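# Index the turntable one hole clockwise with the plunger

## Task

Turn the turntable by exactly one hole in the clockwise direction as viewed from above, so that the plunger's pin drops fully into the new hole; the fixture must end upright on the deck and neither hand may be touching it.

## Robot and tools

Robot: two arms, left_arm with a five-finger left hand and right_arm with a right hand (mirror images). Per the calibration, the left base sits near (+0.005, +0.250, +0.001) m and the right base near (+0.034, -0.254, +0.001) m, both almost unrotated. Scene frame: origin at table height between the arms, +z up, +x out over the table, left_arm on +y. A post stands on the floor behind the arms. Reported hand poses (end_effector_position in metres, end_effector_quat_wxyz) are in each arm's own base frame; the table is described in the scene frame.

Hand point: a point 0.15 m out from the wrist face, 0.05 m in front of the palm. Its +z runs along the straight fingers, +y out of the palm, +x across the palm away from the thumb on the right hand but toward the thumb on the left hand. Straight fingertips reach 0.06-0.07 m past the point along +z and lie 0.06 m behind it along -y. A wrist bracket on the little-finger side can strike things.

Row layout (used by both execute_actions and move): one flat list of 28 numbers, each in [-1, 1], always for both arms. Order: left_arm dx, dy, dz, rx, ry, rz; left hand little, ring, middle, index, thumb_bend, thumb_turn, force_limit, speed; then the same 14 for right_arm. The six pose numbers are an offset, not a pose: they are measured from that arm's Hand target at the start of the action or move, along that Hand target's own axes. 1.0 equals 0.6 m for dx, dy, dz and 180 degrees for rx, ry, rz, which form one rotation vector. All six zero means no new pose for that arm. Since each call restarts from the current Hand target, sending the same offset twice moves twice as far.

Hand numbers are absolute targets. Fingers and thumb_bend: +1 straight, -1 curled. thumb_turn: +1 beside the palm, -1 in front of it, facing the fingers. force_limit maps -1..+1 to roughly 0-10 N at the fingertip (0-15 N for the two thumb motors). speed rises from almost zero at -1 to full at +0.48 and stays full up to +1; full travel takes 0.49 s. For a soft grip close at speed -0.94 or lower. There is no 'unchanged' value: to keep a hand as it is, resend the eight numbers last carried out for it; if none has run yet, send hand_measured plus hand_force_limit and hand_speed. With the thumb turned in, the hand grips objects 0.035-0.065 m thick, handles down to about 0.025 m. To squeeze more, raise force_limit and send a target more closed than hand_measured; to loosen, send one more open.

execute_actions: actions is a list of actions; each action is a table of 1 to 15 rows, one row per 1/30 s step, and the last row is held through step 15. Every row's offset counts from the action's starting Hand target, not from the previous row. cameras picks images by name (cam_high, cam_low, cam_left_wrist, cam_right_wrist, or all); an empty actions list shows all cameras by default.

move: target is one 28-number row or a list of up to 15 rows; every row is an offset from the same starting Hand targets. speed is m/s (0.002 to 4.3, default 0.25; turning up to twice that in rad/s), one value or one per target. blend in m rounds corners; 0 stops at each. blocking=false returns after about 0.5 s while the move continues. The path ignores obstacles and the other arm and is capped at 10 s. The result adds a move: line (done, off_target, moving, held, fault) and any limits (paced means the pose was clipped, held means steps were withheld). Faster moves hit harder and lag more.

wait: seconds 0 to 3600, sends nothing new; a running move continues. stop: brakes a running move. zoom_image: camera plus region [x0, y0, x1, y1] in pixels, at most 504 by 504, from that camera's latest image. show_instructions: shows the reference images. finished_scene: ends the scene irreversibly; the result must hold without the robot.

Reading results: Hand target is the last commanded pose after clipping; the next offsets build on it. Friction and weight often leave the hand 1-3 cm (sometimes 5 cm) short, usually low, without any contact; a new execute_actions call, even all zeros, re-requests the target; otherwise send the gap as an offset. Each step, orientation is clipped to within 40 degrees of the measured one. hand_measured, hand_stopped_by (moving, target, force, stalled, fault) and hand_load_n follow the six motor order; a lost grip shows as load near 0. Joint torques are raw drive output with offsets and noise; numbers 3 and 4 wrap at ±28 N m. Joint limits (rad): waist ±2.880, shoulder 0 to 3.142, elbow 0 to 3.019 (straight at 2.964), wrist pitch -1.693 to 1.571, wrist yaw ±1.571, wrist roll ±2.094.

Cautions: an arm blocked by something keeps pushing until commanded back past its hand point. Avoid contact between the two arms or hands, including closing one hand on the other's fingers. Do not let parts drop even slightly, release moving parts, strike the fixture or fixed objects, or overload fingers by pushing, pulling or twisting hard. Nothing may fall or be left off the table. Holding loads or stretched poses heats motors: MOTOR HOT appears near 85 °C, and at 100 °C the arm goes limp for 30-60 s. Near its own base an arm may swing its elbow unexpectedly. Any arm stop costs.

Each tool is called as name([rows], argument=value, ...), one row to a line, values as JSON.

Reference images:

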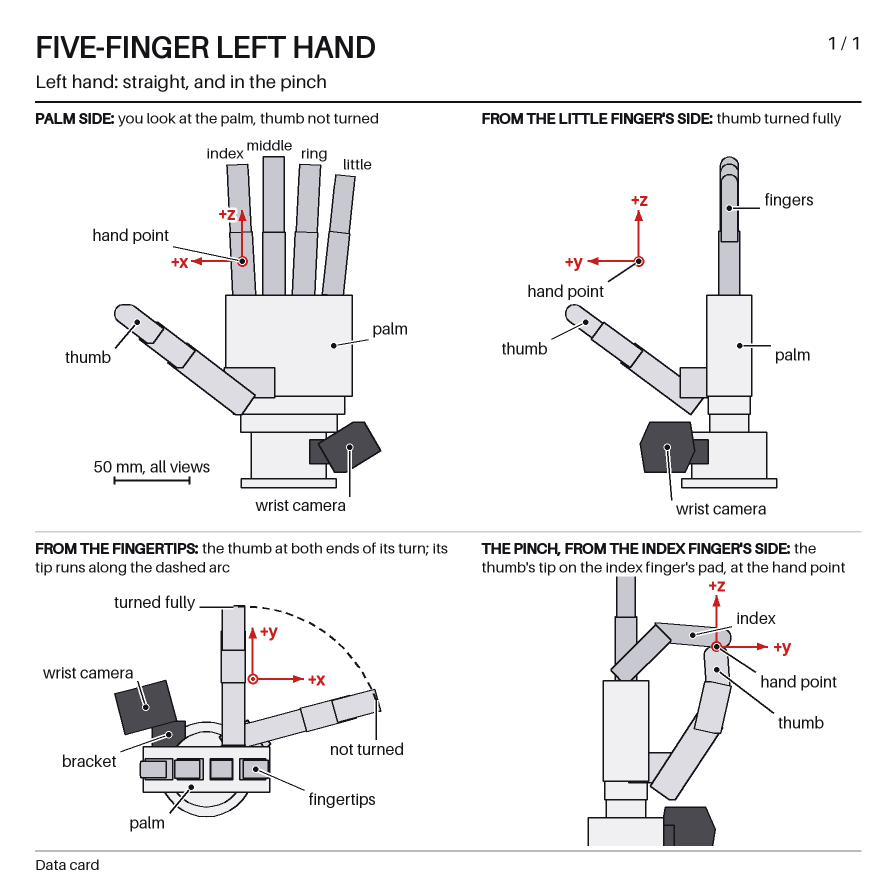

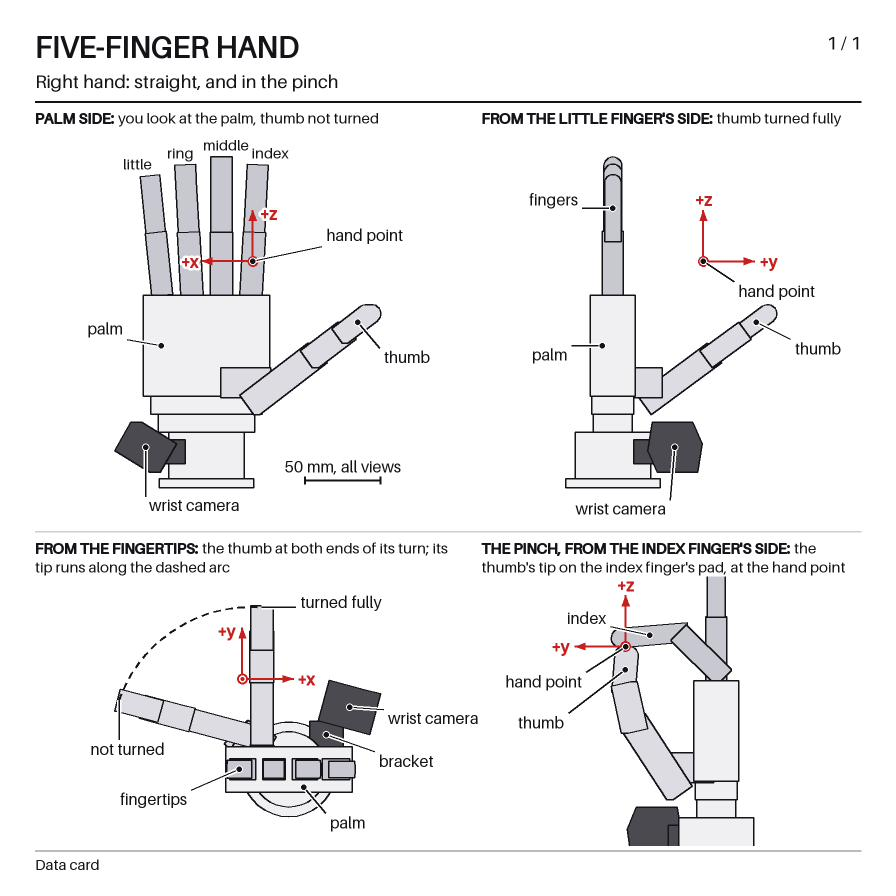

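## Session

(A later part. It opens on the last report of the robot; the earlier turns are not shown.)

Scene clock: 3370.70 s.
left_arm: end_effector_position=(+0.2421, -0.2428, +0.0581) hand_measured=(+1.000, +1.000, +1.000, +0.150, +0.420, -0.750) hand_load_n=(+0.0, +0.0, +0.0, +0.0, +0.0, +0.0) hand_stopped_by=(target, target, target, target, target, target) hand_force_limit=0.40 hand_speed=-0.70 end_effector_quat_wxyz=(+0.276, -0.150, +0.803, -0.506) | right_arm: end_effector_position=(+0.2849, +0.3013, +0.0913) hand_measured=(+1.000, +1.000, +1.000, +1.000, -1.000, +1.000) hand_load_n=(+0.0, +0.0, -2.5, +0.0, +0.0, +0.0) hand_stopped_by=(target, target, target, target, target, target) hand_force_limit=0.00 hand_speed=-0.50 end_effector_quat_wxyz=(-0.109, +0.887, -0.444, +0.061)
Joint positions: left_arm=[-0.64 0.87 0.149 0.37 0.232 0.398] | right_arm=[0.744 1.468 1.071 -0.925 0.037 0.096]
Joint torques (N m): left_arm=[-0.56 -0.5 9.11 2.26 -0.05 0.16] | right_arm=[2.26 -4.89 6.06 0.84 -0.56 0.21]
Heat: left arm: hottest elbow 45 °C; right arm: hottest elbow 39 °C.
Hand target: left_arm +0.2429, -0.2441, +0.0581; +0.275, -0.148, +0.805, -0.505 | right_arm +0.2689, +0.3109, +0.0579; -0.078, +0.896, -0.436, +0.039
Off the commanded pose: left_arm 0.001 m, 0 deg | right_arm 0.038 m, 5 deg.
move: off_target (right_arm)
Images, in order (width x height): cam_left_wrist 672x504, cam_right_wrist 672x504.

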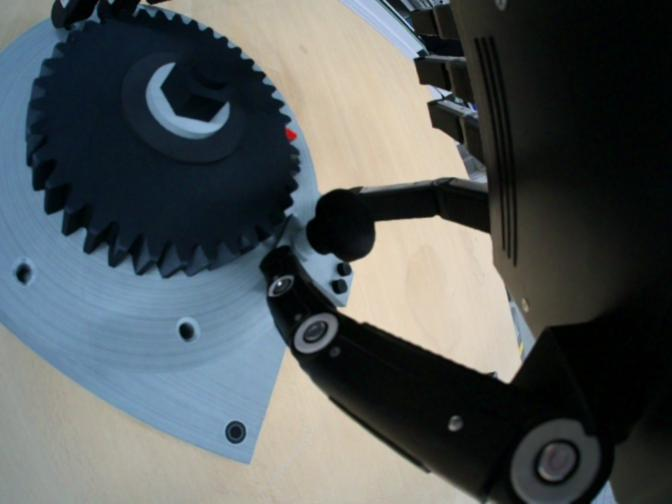

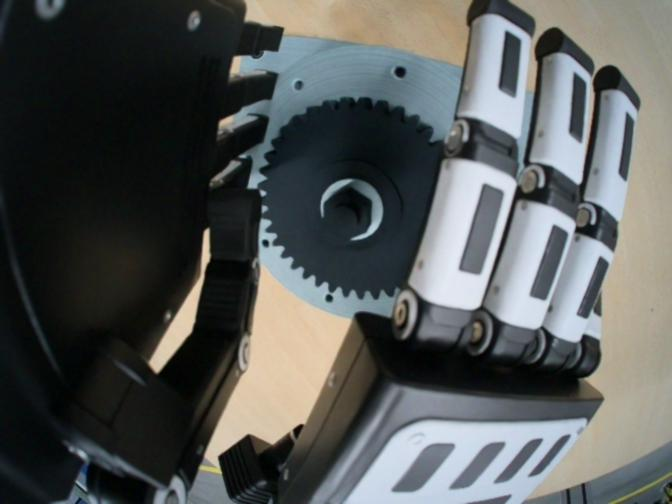

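move(target=[0,0,0,0,0,0,1,1,1,0.15,0.42,-0.75,0.4,-0.7,-0.0213,0.003,0.0164,0,0,0,1,1,1,1,-1,1,0,-0.5], speed=0.03, cameras=["cam_right_wrist","cam_left_wrist"])

Scene clock: 3378.80 s.
left_arm: end_effector_position=(+0.2421, -0.2428, +0.0581) hand_measured=(+1.000, +1.000, +1.000, +0.150, +0.420, -0.750) hand_load_n=(+0.0, +0.0, +0.0, +0.0, +0.0, +0.0) hand_stopped_by=(target, target, target, target, target, target) hand_force_limit=0.40 hand_speed=-0.70 end_effector_quat_wxyz=(+0.276, -0.150, +0.803, -0.506) | right_arm: end_effector_position=(+0.2835, +0.3039, +0.0910) hand_measured=(+1.000, +1.000, +1.000, +1.000, -1.000, +1.000) hand_load_n=(+0.0, +0.0, -3.0, +0.0, +0.0, +0.0) hand_stopped_by=(target, target, target, target, target, target) hand_force_limit=0.00 hand_speed=-0.50 end_effector_quat_wxyz=(-0.107, +0.883, -0.451, +0.068)
Joint positions: left_arm=[-0.64 0.87 0.149 0.37 0.232 0.398] | right_arm=[0.757 1.468 1.071 -0.925 0.057 0.123]
Joint torques (N m): left_arm=[-1.14 -0.21 9.05 2.1 -0.11 0.14] | right_arm=[3.31 -4.01 5.2 1.85 -1.05 0.14]
Heat: left arm: hottest elbow 45 °C; right arm: hottest elbow 39 °C.
Hand target: left_arm +0.2429, -0.2441, +0.0581; +0.275, -0.148, +0.805, -0.505 | right_arm +0.2610, +0.3208, +0.0479; -0.078, +0.896, -0.436, +0.039
Off the commanded pose: left_arm 0.001 m, 0 deg | right_arm 0.051 m, 5 deg.
move: off_target (right_arm)
Images, in order (width x height): cam_left_wrist 672x504, cam_right_wrist 672x504.

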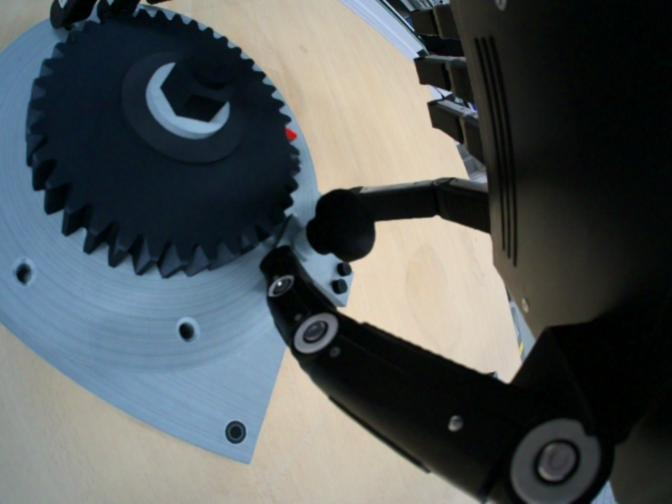

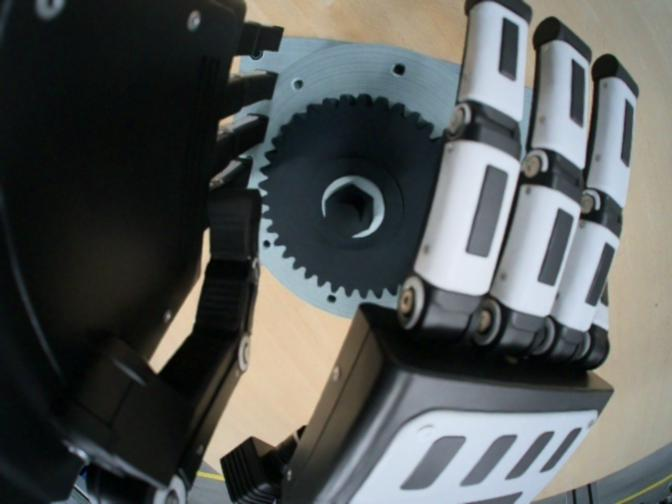

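move(target=[0,0,0,0,0,0,1,1,1,0.15,0.42,-0.75,0.4,-0.7,-0.008,0,-0.03,0,0,0,1,1,1,1,-1,1,0,-0.5], speed=0.03, cameras=["cam_left_wrist"])

Scene clock: 3390.13 s.
left_arm: end_effector_position=(+0.2421, -0.2428, +0.0581) hand_measured=(+1.000, +1.000, +1.000, +0.150, +0.420, -0.750) hand_load_n=(+0.0, +0.0, +0.0, +0.0, +0.0, +0.0) hand_stopped_by=(target, target, target, target, target, target) hand_force_limit=0.40 hand_speed=-0.70 end_effector_quat_wxyz=(+0.276, -0.150, +0.803, -0.506) | right_arm: end_effector_position=(+0.2812, +0.3042, +0.0913) hand_measured=(+1.000, +1.000, +1.000, +1.000, -1.000, +1.000) hand_load_n=(+0.0, +0.0, +0.0, +0.0, +0.0, +0.0) hand_stopped_by=(target, target, target, target, target, target) hand_force_limit=0.00 hand_speed=-0.50 end_effector_quat_wxyz=(-0.103, +0.881, -0.456, +0.070)
Joint positions: left_arm=[-0.64 0.87 0.149 0.37 0.232 0.398] | right_arm=[0.763 1.468 1.072 -0.935 0.065 0.139]
Joint torques (N m): left_arm=[-1.2 0.73 9.21 2.33 -0.06 0.12] | right_arm=[3.78 -5.89 6.64 0.27 -1.26 0.09]
Heat: left arm: hottest elbow 45 °C; right arm: hottest elbow 39 °C.
Hand target: left_arm +0.2429, -0.2441, +0.0581; +0.275, -0.148, +0.805, -0.505 | right_arm +0.2556, +0.3227, +0.0656; -0.078, +0.896, -0.436, +0.039
Off the commanded pose: left_arm 0.001 m, 0 deg | right_arm 0.041 m, 5 deg.
move: off_target (right_arm)

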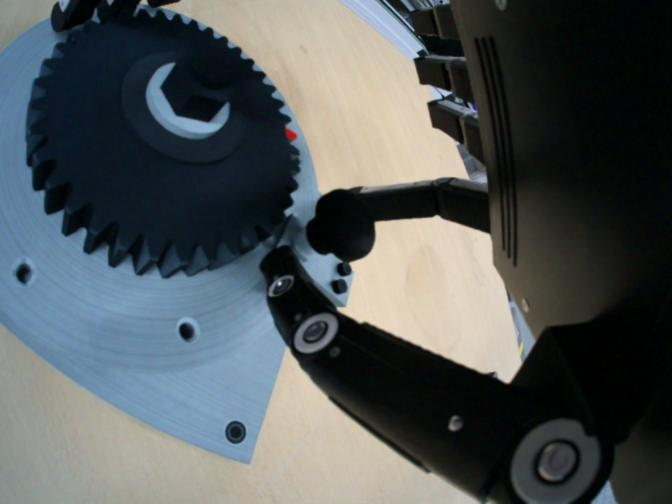

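move(target=[0,0,0,0,0,0,1,1,1,0.15,0.42,-0.75,0.4,-0.7,-0.015,0.0057,-0.0315,0,0,0,1,1,1,1,-1,1,0,-0.5], speed=0.03, cameras=["cam_left_wrist","cam_right_wrist"])

Scene clock: 3399.40 s.
left_arm: end_effector_position=(+0.2421, -0.2428, +0.0581) hand_measured=(+1.000, +1.000, +1.000, +0.150, +0.420, -0.750) hand_load_n=(+0.0, +0.0, +0.0, -0.5, +0.0, +0.0) hand_stopped_by=(target, target, target, target, target, target) hand_force_limit=0.40 hand_speed=-0.70 end_effector_quat_wxyz=(+0.276, -0.150, +0.803, -0.506) | right_arm: end_effector_position=(+0.2653, +0.3151, +0.0932) hand_measured=(+1.000, +1.000, +1.000, +1.000, -1.000, +1.000) hand_load_n=(+0.0, +0.0, +0.5, +0.0, +0.0, +0.0) hand_stopped_by=(target, target, target, target, target, target) hand_force_limit=0.00 hand_speed=-0.50 end_effector_quat_wxyz=(-0.098, +0.885, -0.451, +0.061)
Joint positions: left_arm=[-0.64 0.87 0.149 0.37 0.232 0.398] | right_arm=[0.802 1.468 1.077 -0.956 0.059 0.168]
Joint torques (N m): left_arm=[-0.85 -0.62 8.9 2.13 -0.06 0.11] | right_arm=[2.78 -8.35 7.43 -0.87 -0.94 0.09]
Heat: left arm: hottest elbow 45 °C; right arm: hottest elbow 39 °C.
Hand target: left_arm +0.2429, -0.2441, +0.0581; +0.275, -0.148, +0.805, -0.505 | right_arm +0.2448, +0.3258, +0.0837; -0.078, +0.896, -0.436, +0.039
Off the commanded pose: left_arm 0.001 m, 0 deg | right_arm 0.025 m, 4 deg.
move: off_target (right_arm)

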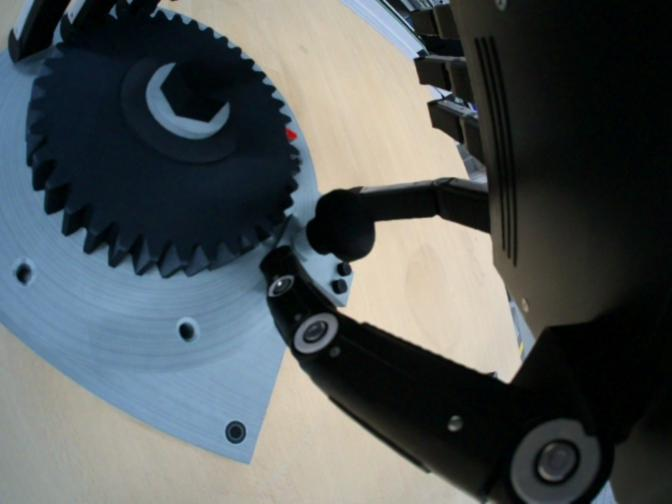

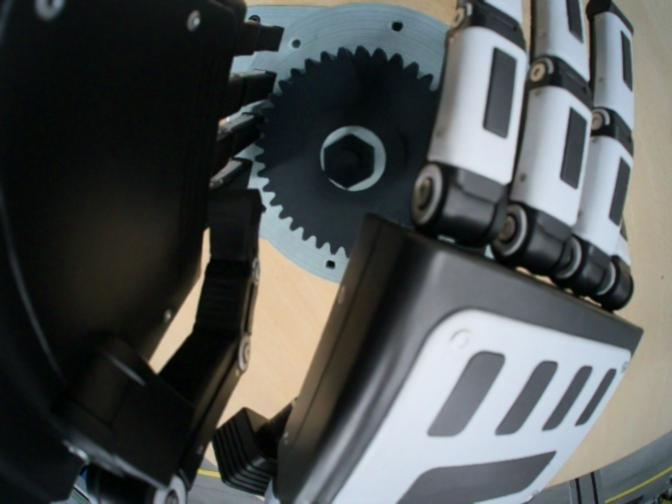

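move([
  [0,0,0,0,0,0,1,1,1,0.15,0.42,-0.75,0.4,-0.7,0.0152,-0.0394,-0.046,0,0,0,1,1,1,1,-1,1,0,-0.5],
  [0,0,0,0,0,0,1,1,1,0.15,0.42,-0.75,0.4,-0.7,0.0844,-0.0452,-0.0366,0,0,0,1,1,1,1,-1,1,0,-0.5],
  [0,0,0,0,0,0,1,1,1,0.15,0.42,-0.75,0.4,-0.7,0.0844,-0.0336,0.029,0,0,0,1,1,1,1,-1,1,0,-0.5],
], speed=0.08, cameras=["cam_right_wrist","cam_left_wrist"])

Scene clock: 3420.00 s.
left_arm: end_effector_position=(+0.2421, -0.2428, +0.0581) hand_measured=(+1.000, +1.000, +1.000, +0.150, +0.420, -0.750) hand_load_n=(+0.0, +0.0, +0.0, +0.0, +0.0, +0.0) hand_stopped_by=(target, target, target, target, target, target) hand_force_limit=0.40 hand_speed=-0.70 end_effector_quat_wxyz=(+0.276, -0.150, +0.803, -0.506) | right_arm: end_effector_position=(+0.2899, +0.3018, +0.0961) hand_measured=(+1.000, +1.000, +1.000, +1.000, -1.000, +1.000) hand_load_n=(+0.0, +0.0, -4.5, +0.0, +0.0, +0.0) hand_stopped_by=(target, target, target, target, target, target) hand_force_limit=0.00 hand_speed=-0.50 end_effector_quat_wxyz=(-0.089, +0.896, -0.434, +0.042)
Joint positions: left_arm=[-0.64 0.87 0.149 0.37 0.232 0.398] | right_arm=[0.729 1.511 1.131 -0.993 0.01 0.059]
Joint torques (N m): left_arm=[-1.49 -0.79 8.87 2.14 -0.08 0.12] | right_arm=[-0.5 -7.71 5.5 2.18 -0.04 0.02]
Heat: left arm: hottest elbow 45 °C; right arm: hottest elbow 40 °C.
Hand target: left_arm +0.2429, -0.2441, +0.0581; +0.275, -0.148, +0.805, -0.505 | right_arm +0.2941, +0.2999, +0.0700; -0.078, +0.896, -0.436, +0.039
Off the commanded pose: left_arm 0.001 m, 0 deg | right_arm 0.026 m, 1 deg.
move: off_target (right_arm)
Images, in order (width x height): cam_left_wrist 672x504, cam_right_wrist 672x504.

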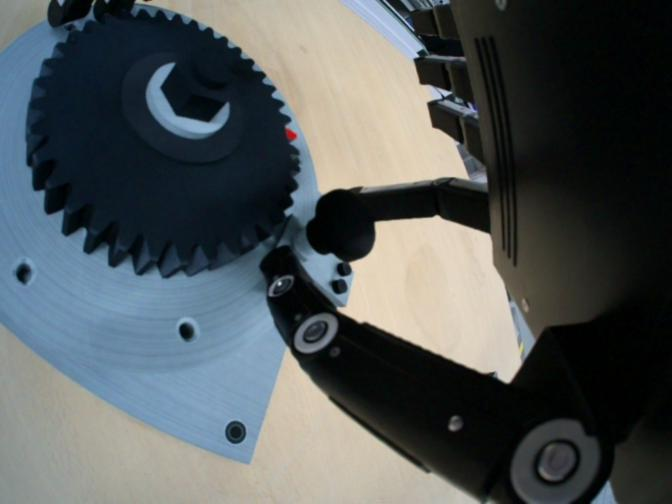

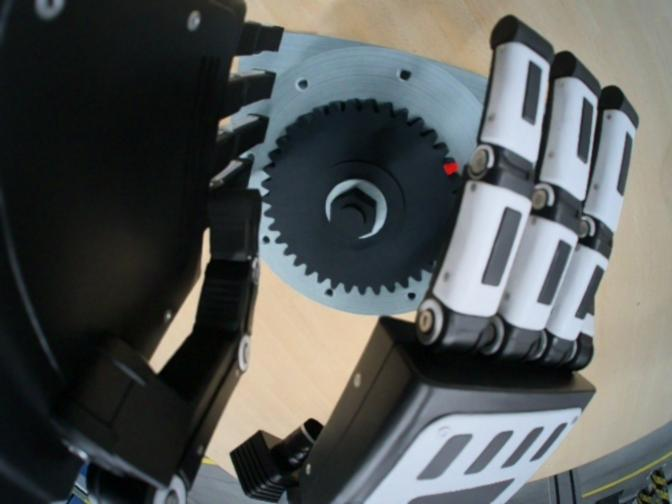

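move(target=[0.0013,0.0012,-0.0043,0,0,0,1,1,1,-0.5,-0.3,-0.75,0.4,-0.85,0,0,0,0,0,0,1,1,1,1,-1,1,0,-0.5], speed=0.03, cameras=["cam_left_wrist"])

Scene clock: 3436.17 s.
left_arm: end_effector_position=(+0.2396, -0.2422, +0.0551) hand_measured=(+1.000, +1.000, +1.000, -0.082, +0.170, -0.750) hand_load_n=(+0.0, -0.5, +0.0, +7.0, +10.5, +0.0) hand_stopped_by=(target, target, target, force, force, target) hand_force_limit=0.40 hand_speed=-0.85 end_effector_quat_wxyz=(+0.270, -0.150, +0.807, -0.503) | right_arm: end_effector_position=(+0.2901, +0.3018, +0.0961) hand_measured=(+1.000, +1.000, +1.000, +1.000, -1.000, +1.000) hand_load_n=(+0.0, +0.0, -4.5, +0.0, +0.0, +0.0) hand_stopped_by=(target, target, target, target, target, target) hand_force_limit=0.00 hand_speed=-0.50 end_effector_quat_wxyz=(-0.090, +0.896, -0.433, +0.042)
Joint positions: left_arm=[-0.64 0.87 0.149 0.356 0.237 0.398] | right_arm=[0.729 1.511 1.131 -0.993 0.01 0.059]
Joint torques (N m): left_arm=[0.21 -1.61 8.54 2.44 -0.19 0.13] | right_arm=[-0.56 -7.94 5.48 2.24 -0.03 -0.01]
Heat: left arm: hottest elbow 45 °C; right arm: hottest elbow 39 °C.
Hand target: left_arm +0.2408, -0.2422, +0.0580; +0.275, -0.148, +0.805, -0.505 | right_arm +0.2941, +0.2999, +0.0700; -0.078, +0.896, -0.436, +0.039
Off the commanded pose: left_arm 0.003 m, 1 deg | right_arm 0.026 m, 1 deg.
move: done

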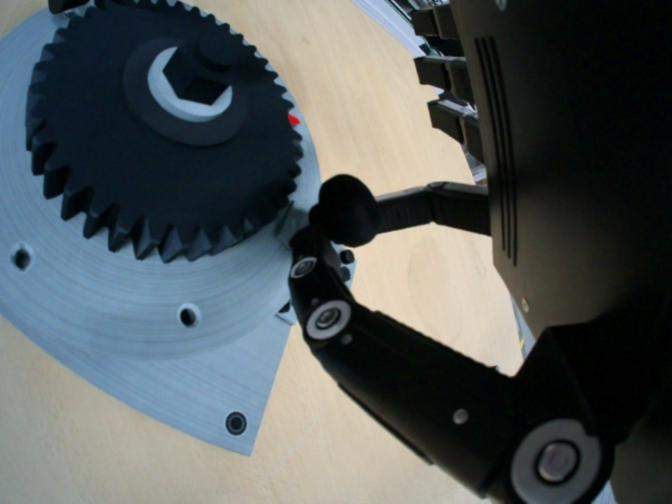

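move([
  [0,0,0,0,0,0,1,1,1,-0.5,-0.3,-0.75,0.4,-0.85,-0.0363,-0.0033,0.0107,0,0,0,1,1,1,1,-1,1,0,-0.5],
  [-0.0316,-0.09,0.0175,0.035,-0.011,0.0042,1,1,1,-0.5,-0.3,-0.75,0.4,-0.85,-0.0363,-0.0033,0.0107,0,0,0,1,1,1,1,-1,1,0,-0.5],
], speed=0.04, cameras=["cam_left_wrist","cam_right_wrist"])

Scene clock: 3451.03 s.
left_arm: end_effector_position=(+0.2377, -0.2436, +0.0580) hand_measured=(+1.000, +1.000, +1.000, -0.082, +0.170, -0.750) hand_load_n=(+0.0, +0.0, +0.0, +6.0, +7.0, +0.0) hand_stopped_by=(target, target, target, force, force, target) hand_force_limit=0.40 hand_speed=-0.85 end_effector_quat_wxyz=(+0.270, -0.149, +0.805, -0.506) | right_arm: end_effector_position=(+0.2864, +0.3090, +0.0955) hand_measured=(+1.000, +1.000, +1.000, +1.000, -1.000, +1.000) hand_load_n=(+0.0, +0.0, -5.5, +0.0, +0.0, +0.0) hand_stopped_by=(target, target, target, target, target, target) hand_force_limit=0.00 hand_speed=-0.50 end_effector_quat_wxyz=(-0.091, +0.893, -0.438, +0.048)
Joint positions: left_arm=[-0.648 0.854 0.149 0.346 0.235 0.394] | right_arm=[0.75 1.511 1.13 -0.985 0.025 0.089]
Joint torques (N m): left_arm=[-1.73 -3.9 13.83 3.4 -0.19 -0.04] | right_arm=[1.26 -6.59 5.71 2.51 -0.25 0.16]
Heat: left arm: hottest elbow 45 °C; right arm: hottest elbow 38 °C.
Hand target: left_arm +0.2602, -0.2641, +0.1083; +0.300, -0.136, +0.772, -0.544 | right_arm +0.2830, +0.3189, +0.0640; -0.078, +0.896, -0.436, +0.039
Off the commanded pose: left_arm 0.059 m, 7 deg | right_arm 0.033 m, 2 deg.
move: off_target (left_arm, right_arm)

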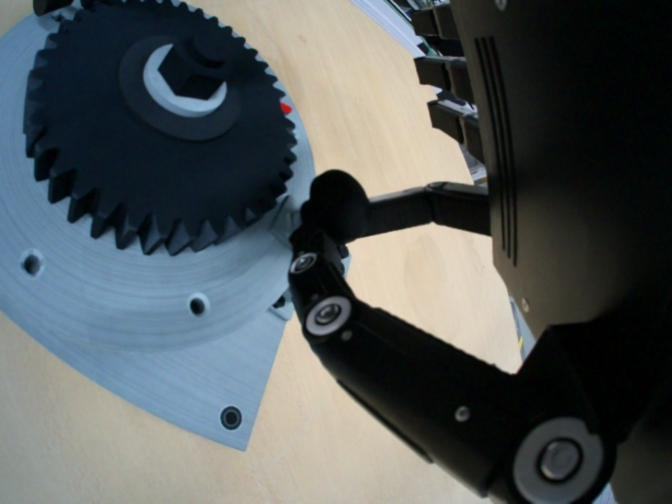

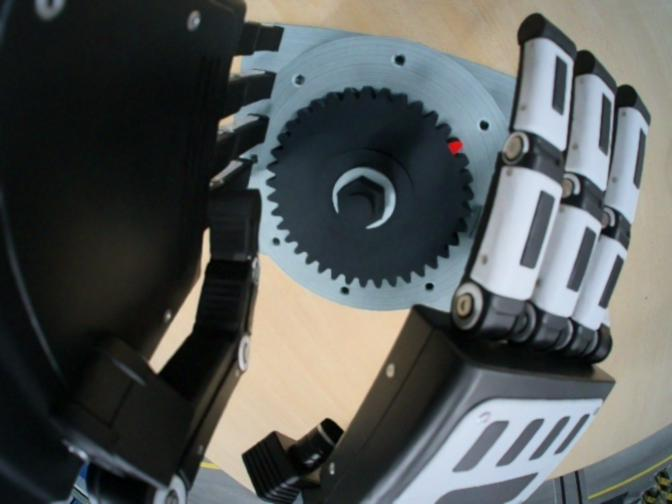

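zoom_image(camera="cam_left_wrist", region=[200, 130, 420, 320])

zoom_image(camera="cam_right_wrist", region=[220, 0, 580, 330])

Scaled by 2.291 from the camera's image (finer frame: 960x720).

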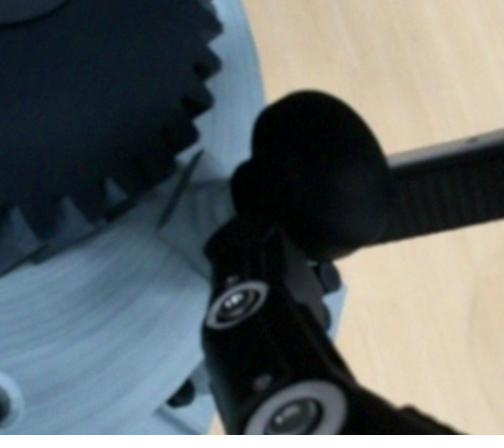

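Scaled by 1.400 from the camera's image (finer frame: 960x720).

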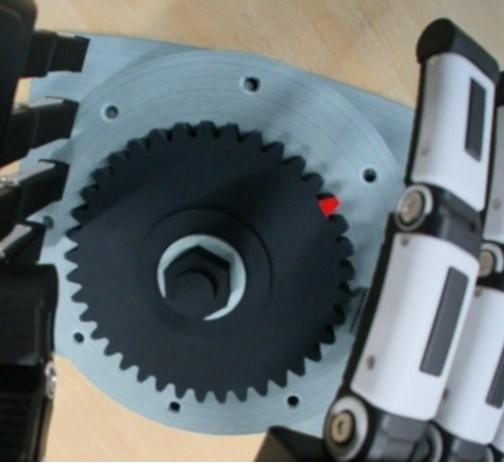

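move(target=[0.0309,0.0779,-0.0371,-0.035,0.011,-0.0042,1,1,1,-0.5,-0.3,-0.75,0.4,-0.85,0,0,0,0,0,0,1,1,1,1,-1,1,0,-0.5], speed=0.06, cameras=["cam_left_wrist","cam_right_wrist"])

zoom_image(camera="cam_left_wrist", region=[230, 150, 430, 320])

Scene clock: 3470.47 s.
left_arm: end_effector_position=(+0.2331, -0.2414, +0.0576) hand_measured=(+1.000, +1.000, +1.000, -0.082, +0.168, -0.750) hand_load_n=(+0.0, -0.5, +0.0, +6.5, +2.0, +0.5) hand_stopped_by=(target, target, target, force, force, target) hand_force_limit=0.40 hand_speed=-0.85 end_effector_quat_wxyz=(+0.265, -0.150, +0.809, -0.503) | right_arm: end_effector_position=(+0.2870, +0.3097, +0.0955) hand_measured=(+1.000, +1.000, +1.000, +1.000, -1.000, +1.000) hand_load_n=(+0.0, +0.0, -5.0, +0.0, +0.0, +0.0) hand_stopped_by=(target, target, target, target, target, target) hand_force_limit=0.00 hand_speed=-0.50 end_effector_quat_wxyz=(-0.092, +0.893, -0.438, +0.048)
Joint positions: left_arm=[-0.65 0.824 0.149 0.302 0.237 0.393] | right_arm=[0.75 1.511 1.13 -0.982 0.024 0.09]
Joint torques (N m): left_arm=[-0.97 -2.32 9.35 2 -0.22 0.24] | right_arm=[1.26 -6.71 5.71 2.4 -0.24 0.17]
Heat: left arm: hottest elbow 47 °C; right arm: hottest elbow 38 °C.
Hand target: left_arm +0.2374, -0.2399, +0.0645; +0.275, -0.148, +0.805, -0.505 | right_arm +0.2831, +0.3189, +0.0640; -0.078, +0.896, -0.436, +0.039
Off the commanded pose: left_arm 0.008 m, 1 deg | right_arm 0.033 m, 2 deg.
move: done

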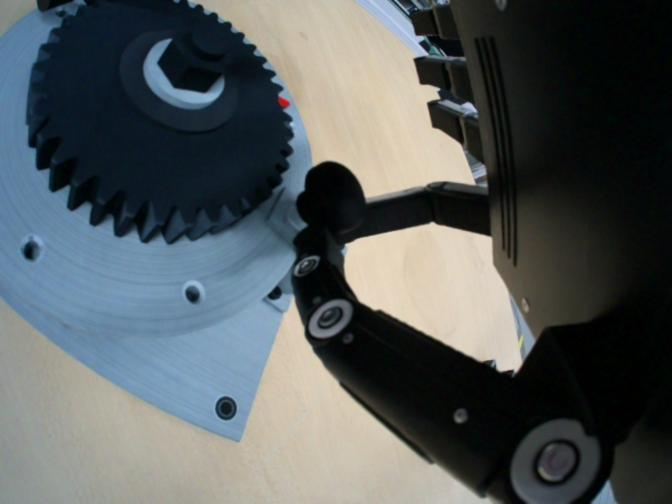

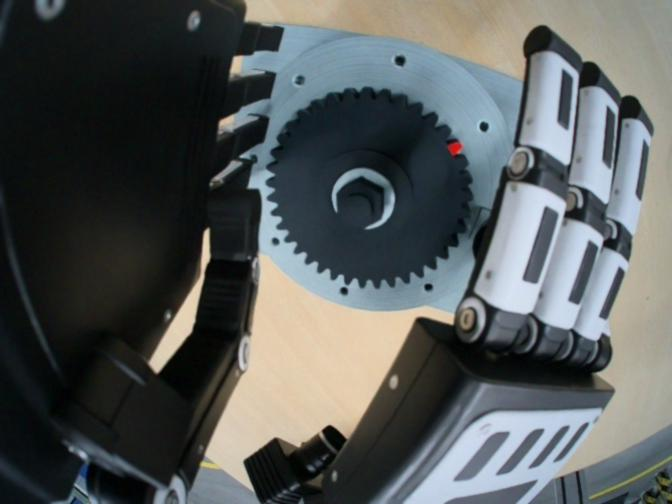

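Scaled by 2.520 from the camera's image (finer frame: 960x720).

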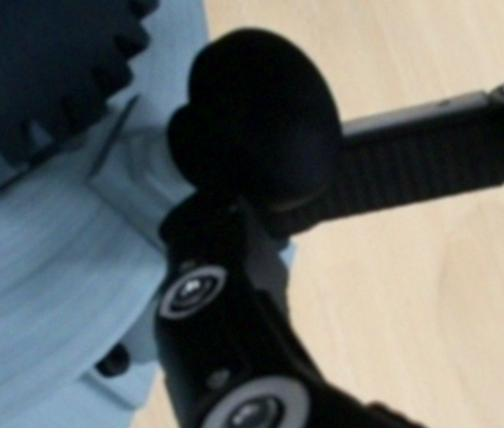

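move(target=[0.003,0,0,0,0,0,1,1,1,0.15,0.42,-0.75,0.4,-0.7,0,0,0,0,0,0,1,1,1,1,-1,1,0,-0.5], speed=0.03, cameras=["cam_left_wrist","cam_right_wrist"])

zoom_image(camera="cam_left_wrist", region=[230, 150, 430, 320])

Scene clock: 3479.27 s.
left_arm: end_effector_position=(+0.2351, -0.2409, +0.0618) hand_measured=(+1.000, +1.000, +1.000, +0.150, +0.420, -0.750) hand_load_n=(+0.0, -0.5, +0.0, +0.0, +0.0, +0.0) hand_stopped_by=(target, target, target, target, target, target) hand_force_limit=0.40 hand_speed=-0.70 end_effector_quat_wxyz=(+0.271, -0.150, +0.805, -0.505) | right_arm: end_effector_position=(+0.2870, +0.3097, +0.0955) hand_measured=(+1.000, +1.000, +1.000, +1.000, -1.000, +1.000) hand_load_n=(+0.0, +0.0, -5.0, +0.0, +0.0, +0.0) hand_stopped_by=(target, target, target, target, target, target) hand_force_limit=0.00 hand_speed=-0.50 end_effector_quat_wxyz=(-0.092, +0.893, -0.438, +0.048)
Joint positions: left_arm=[-0.65 0.81 0.149 0.301 0.228 0.394] | right_arm=[0.75 1.511 1.13 -0.982 0.024 0.09]
Joint torques (N m): left_arm=[-0.85 -0.56 9.05 1.98 -0.24 0.21] | right_arm=[1.2 -6.71 5.7 2.37 -0.23 0.14]
Heat: left arm: hottest elbow 47 °C; right arm: hottest elbow 38 °C.
Hand target: left_arm +0.2360, -0.2408, +0.0640; +0.275, -0.148, +0.805, -0.505 | right_arm +0.2831, +0.3189, +0.0640; -0.078, +0.896, -0.436, +0.039
Off the commanded pose: left_arm 0.002 m, 1 deg | right_arm 0.033 m, 2 deg.
move: done

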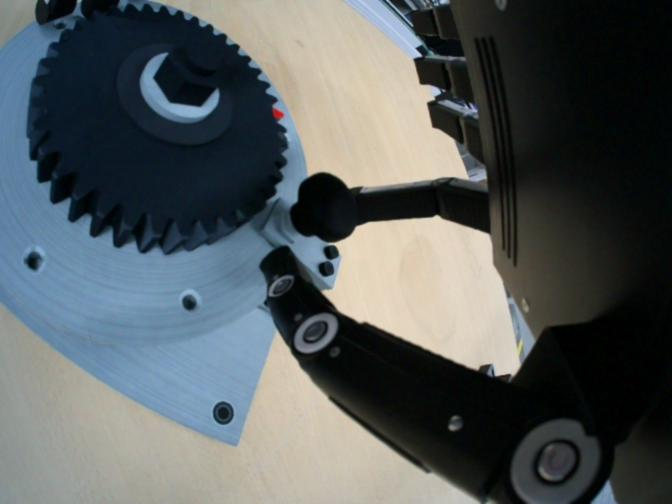

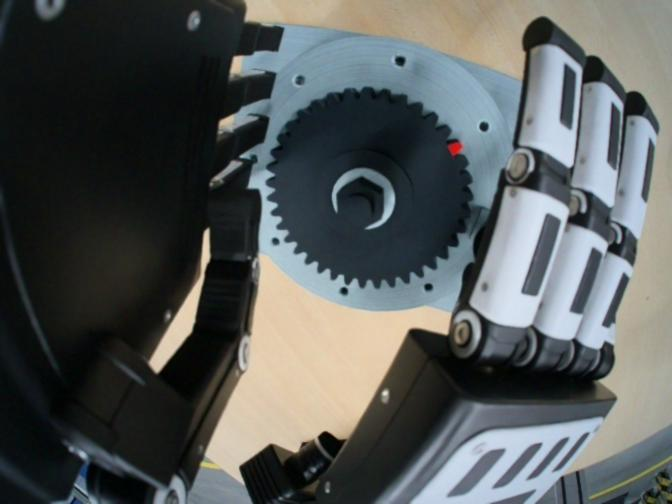

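Scaled by 2.520 from the camera's image (finer frame: 960x720).

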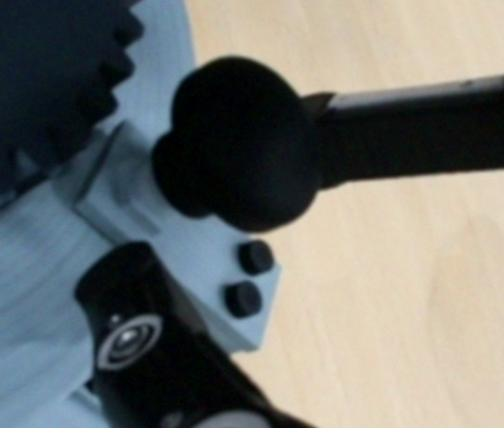

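zoom_image(camera="cam_right_wrist", region=[230, 10, 390, 130])

zoom_image(camera="cam_right_wrist", region=[380, 10, 540, 130])

zoom_image(camera="cam_right_wrist", region=[230, 200, 390, 320])

zoom_image(camera="cam_right_wrist", region=[370, 200, 530, 320])

Scaled by 3.150 from the camera's image (finer frame: 960x720).

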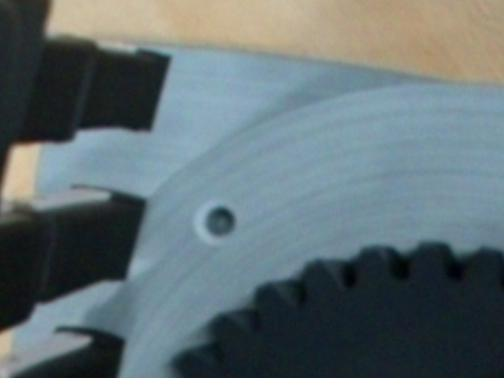

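Scaled by 3.150 from the camera's image (finer frame: 960x720).

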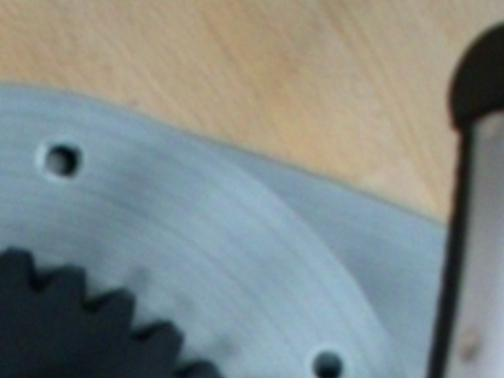

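Scaled by 3.150 from the camera's image (finer frame: 960x720).

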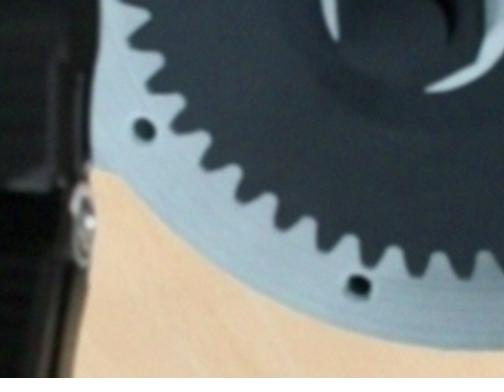

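Scaled by 3.150 from the camera's image (finer frame: 960x720).

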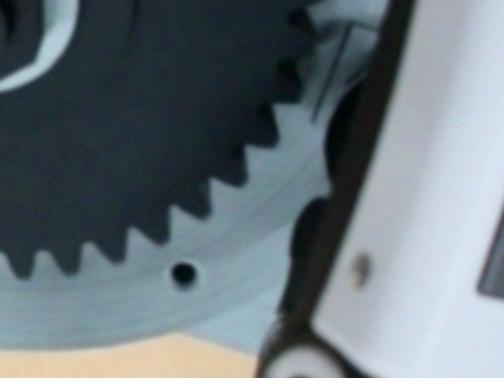

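zoom_image(camera="cam_right_wrist", region=[280, 10, 360, 70])

zoom_image(camera="cam_right_wrist", region=[440, 30, 530, 97])

zoom_image(camera="cam_right_wrist", region=[400, 270, 480, 330])

zoom_image(camera="cam_right_wrist", region=[455, 190, 515, 235])

Scaled by 6.300 from the camera's image (finer frame: 960x720).

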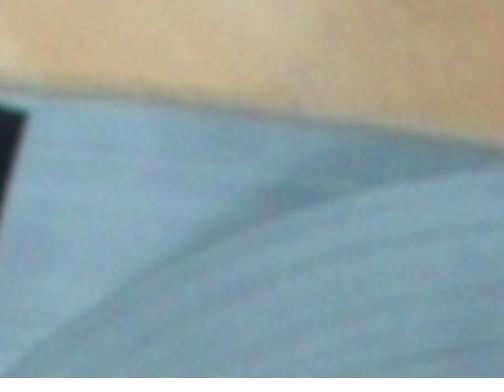

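Scaled by 5.600 from the camera's image (finer frame: 960x720).

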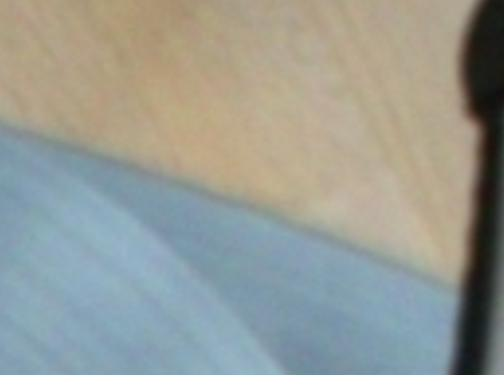

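Scaled by 6.300 from the camera's image (finer frame: 960x720).

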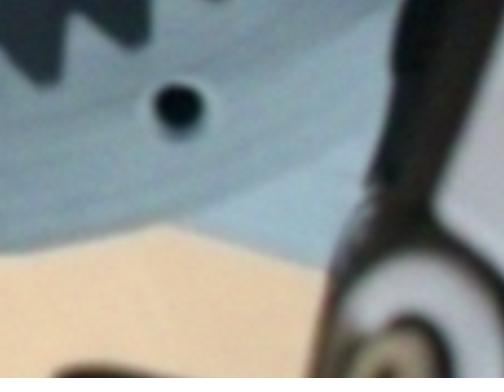

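Scaled by 8.400 from the camera's image (finer frame: 960x720).

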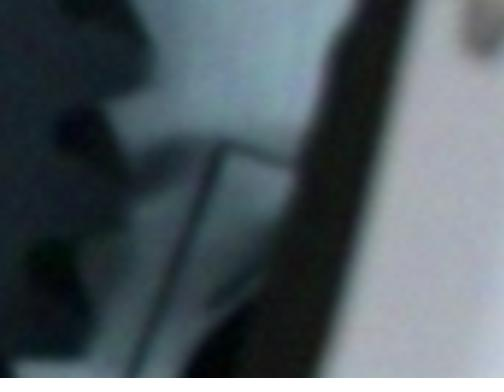

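move([
  [0,0,0,0,0,0,1,1,1,0.22,0.48,-0.75,0.4,-0.7,0,0,0,0,0,0,1,1,1,1,-1,1,0,-0.5],
  [-0.0052,0.0056,0.0094,0,0,0,1,1,1,0.22,0.48,-0.75,0.4,-0.7,0,0,0,0,0,0,1,1,1,1,-1,1,0,-0.5],
], speed=0.03, cameras=["cam_left_wrist"])

zoom_image(camera="cam_left_wrist", region=[230, 150, 430, 320])

Scene clock: 3643.97 s.
left_arm: end_effector_position=(+0.2352, -0.2420, +0.0566) hand_measured=(+1.000, +1.000, +1.000, +0.220, +0.480, -0.750) hand_load_n=(+0.0, -0.5, +0.0, +0.0, +0.0, +0.5) hand_stopped_by=(target, target, target, target, target, target) hand_force_limit=0.40 hand_speed=-0.70 end_effector_quat_wxyz=(+0.266, -0.150, +0.808, -0.503) | right_arm: end_effector_position=(+0.2870, +0.3097, +0.0955) hand_measured=(+1.000, +1.000, +1.000, +1.000, -1.000, +1.000) hand_load_n=(+0.0, +0.0, -5.0, +0.0, -0.5, +0.0) hand_stopped_by=(target, target, target, target, target, target) hand_force_limit=0.00 hand_speed=-0.50 end_effector_quat_wxyz=(-0.092, +0.893, -0.438, +0.048)
Joint positions: left_arm=[-0.646 0.842 0.149 0.322 0.239 0.394] | right_arm=[0.75 1.511 1.13 -0.982 0.024 0.09]
Joint torques (N m): left_arm=[-0.09 -0.44 9.25 3.02 -0.09 0.18] | right_arm=[1.2 -6.65 5.72 2.35 -0.22 0.14]
Heat: left arm: hottest elbow 44 °C; right arm: hottest elbow 37 °C.
Hand target: left_arm +0.2421, -0.2418, +0.0600; +0.275, -0.148, +0.805, -0.505 | right_arm +0.2831, +0.3189, +0.0640; -0.078, +0.896, -0.436, +0.039
Off the commanded pose: left_arm 0.008 m, 1 deg | right_arm 0.033 m, 2 deg.
move: done

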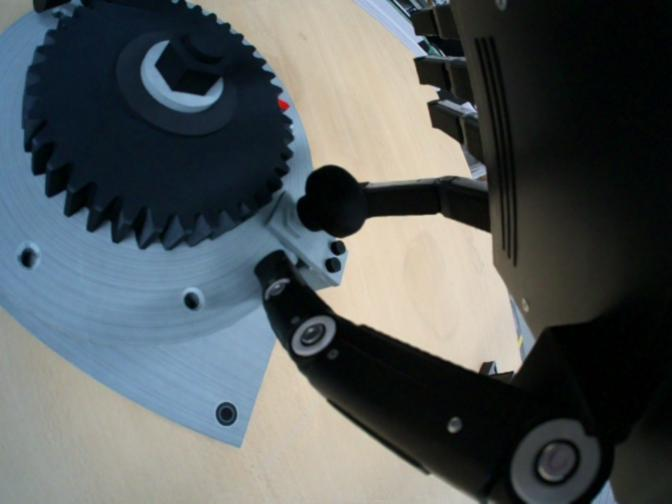

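Scaled by 2.520 from the camera's image (finer frame: 960x720).

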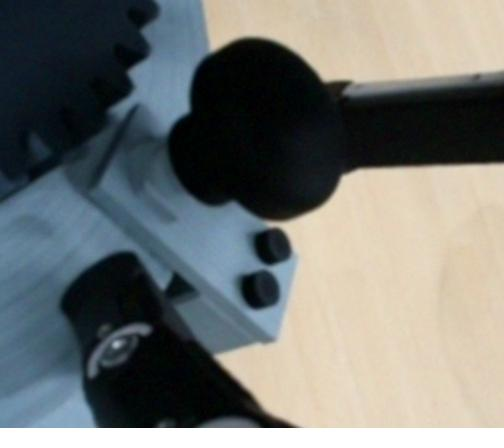

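move([
  [0,0,0,0,0,0,1,1,1,0.22,0.48,-0.75,0.4,-0.7,0.025,0.004,0,0,0,0,1,1,1,1,-1,1,0,-0.5],
  [0,0,0,0,0,0,1,1,1,0.22,0.48,-0.75,0.4,-0.7,0.0412,0.0068,-0.0012,0,0,0,1,1,1,1,-1,1,0,-0.5],
], speed=0.03, cameras=["cam_left_wrist","cam_right_wrist"])

zoom_image(camera="cam_left_wrist", region=[230, 150, 430, 320])

Scene clock: 3661.87 s.
left_arm: end_effector_position=(+0.2351, -0.2421, +0.0564) hand_measured=(+1.000, +1.000, +1.000, +0.220, +0.480, -0.750) hand_load_n=(+0.0, +0.0, +0.0, +0.0, +0.0, +0.0) hand_stopped_by=(target, target, target, target, target, target) hand_force_limit=0.40 hand_speed=-0.70 end_effector_quat_wxyz=(+0.265, -0.150, +0.809, -0.503) | right_arm: end_effector_position=(+0.2892, +0.3054, +0.0949) hand_measured=(+1.000, +1.000, +1.000, +1.000, -1.000, +1.000) hand_load_n=(+0.0, +0.0, -4.0, +0.0, +0.0, +0.0) hand_stopped_by=(target, target, target, target, target, target) hand_force_limit=0.00 hand_speed=-0.50 end_effector_quat_wxyz=(-0.098, +0.897, -0.429, +0.042)
Joint positions: left_arm=[-0.646 0.843 0.149 0.322 0.239 0.394] | right_arm=[0.734 1.507 1.123 -0.973 0.003 0.056]
Joint torques (N m): left_arm=[0.62 0.5 9.16 3.03 -0.09 0.23] | right_arm=[-1.32 -7.41 5.09 2.13 0.12 0]
Heat: left arm: hottest elbow 44 °C; right arm: hottest elbow 37 °C.
Hand target: left_arm +0.2420, -0.2418, +0.0599; +0.275, -0.148, +0.805, -0.505 | right_arm +0.2951, +0.2970, +0.0641; -0.078, +0.896, -0.436, +0.039
Off the commanded pose: left_arm 0.008 m, 1 deg | right_arm 0.033 m, 2 deg.
move: off_target (right_arm)

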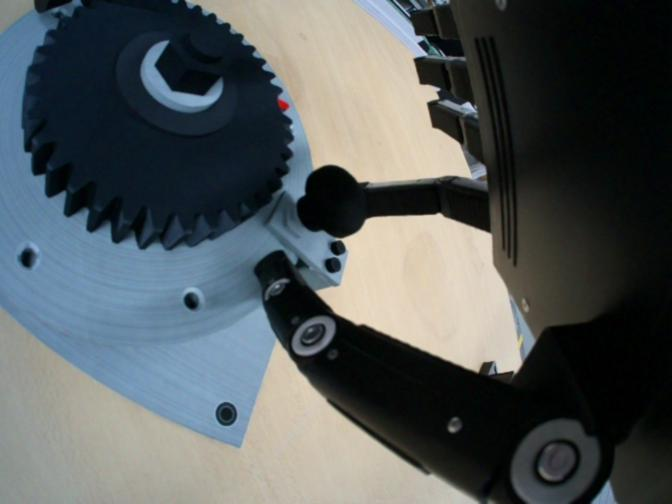

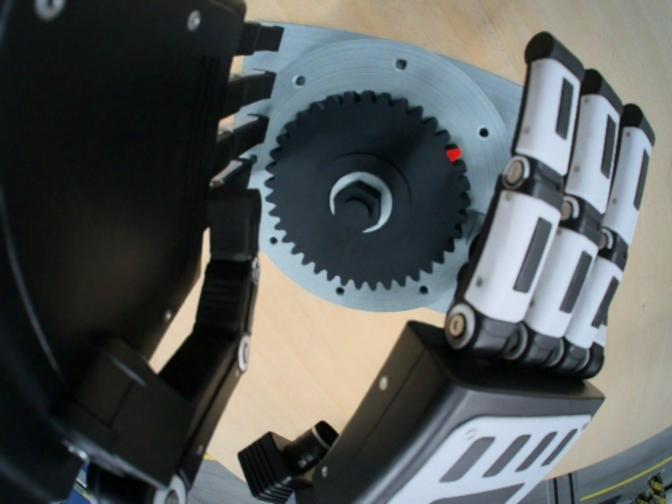

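Scaled by 2.520 from the camera's image (finer frame: 960x720).

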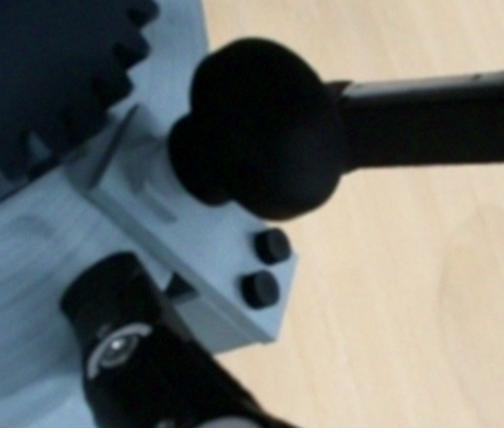

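move(target=[0,0,0,0,0,0,1,1,1,0.22,0.48,-0.75,0.4,-0.7,0.024,0.0018,0,0,0,0,1,1,1,1,-1,1,0,-0.5], speed=0.03, cameras=["cam_left_wrist","cam_right_wrist"])

zoom_image(camera="cam_left_wrist", region=[230, 150, 430, 320])

Scene clock: 3670.90 s.
left_arm: end_effector_position=(+0.2354, -0.2420, +0.0564) hand_measured=(+1.000, +1.000, +1.000, +0.220, +0.480, -0.750) hand_load_n=(+0.0, +0.0, +0.0, +0.0, +0.0, +0.0) hand_stopped_by=(target, target, target, target, target, target) hand_force_limit=0.40 hand_speed=-0.70 end_effector_quat_wxyz=(+0.266, -0.150, +0.808, -0.503) | right_arm: end_effector_position=(+0.2910, +0.3017, +0.0949) hand_measured=(+1.000, +1.000, +1.000, +1.000, -1.000, +1.000) hand_load_n=(+0.0, +0.0, -4.0, +0.0, +0.0, +0.0) hand_stopped_by=(target, target, target, target, target, target) hand_force_limit=0.00 hand_speed=-0.50 end_effector_quat_wxyz=(-0.102, +0.900, -0.422, +0.035)
Joint positions: left_arm=[-0.645 0.844 0.149 0.324 0.239 0.394] | right_arm=[0.719 1.505 1.119 -0.969 -0.019 0.027]
Joint torques (N m): left_arm=[0.32 0.44 9.18 3.11 -0.13 0.18] | right_arm=[-2.37 -7.65 5.03 1.92 0.68 -0.08]
Heat: left arm: hottest elbow 44 °C; right arm: hottest elbow 37 °C.
Hand target: left_arm +0.2420, -0.2418, +0.0600; +0.275, -0.148, +0.805, -0.505 | right_arm +0.3030, +0.2850, +0.0638; -0.078, +0.896, -0.436, +0.039
Off the commanded pose: left_arm 0.007 m, 1 deg | right_arm 0.037 m, 3 deg.
move: off_target (right_arm)

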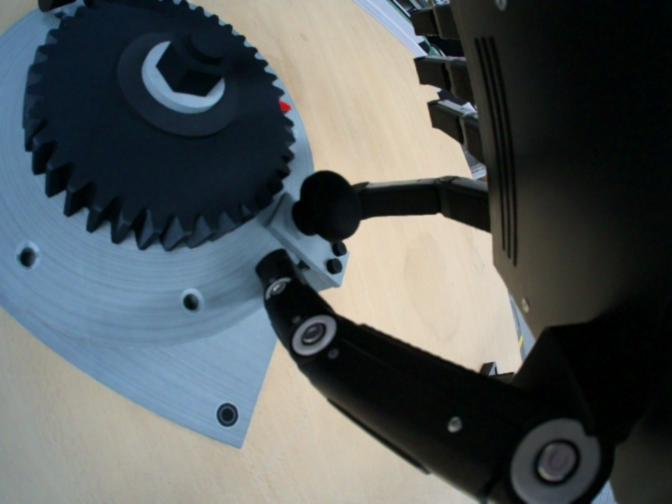

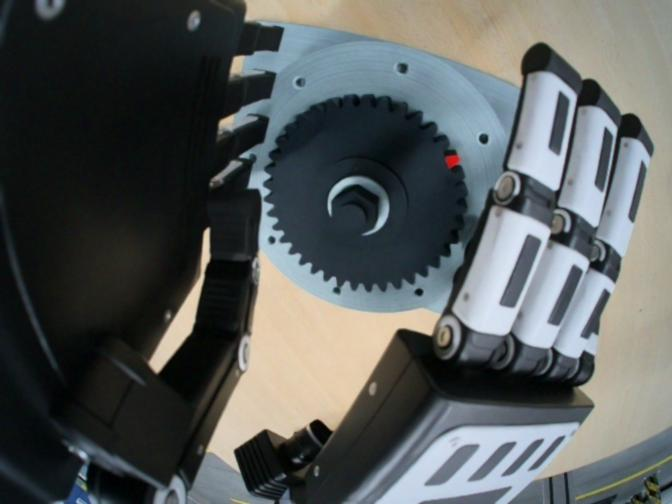

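Scaled by 2.520 from the camera's image (finer frame: 960x720).

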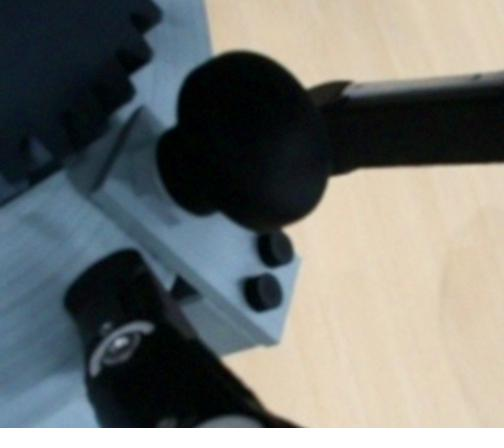

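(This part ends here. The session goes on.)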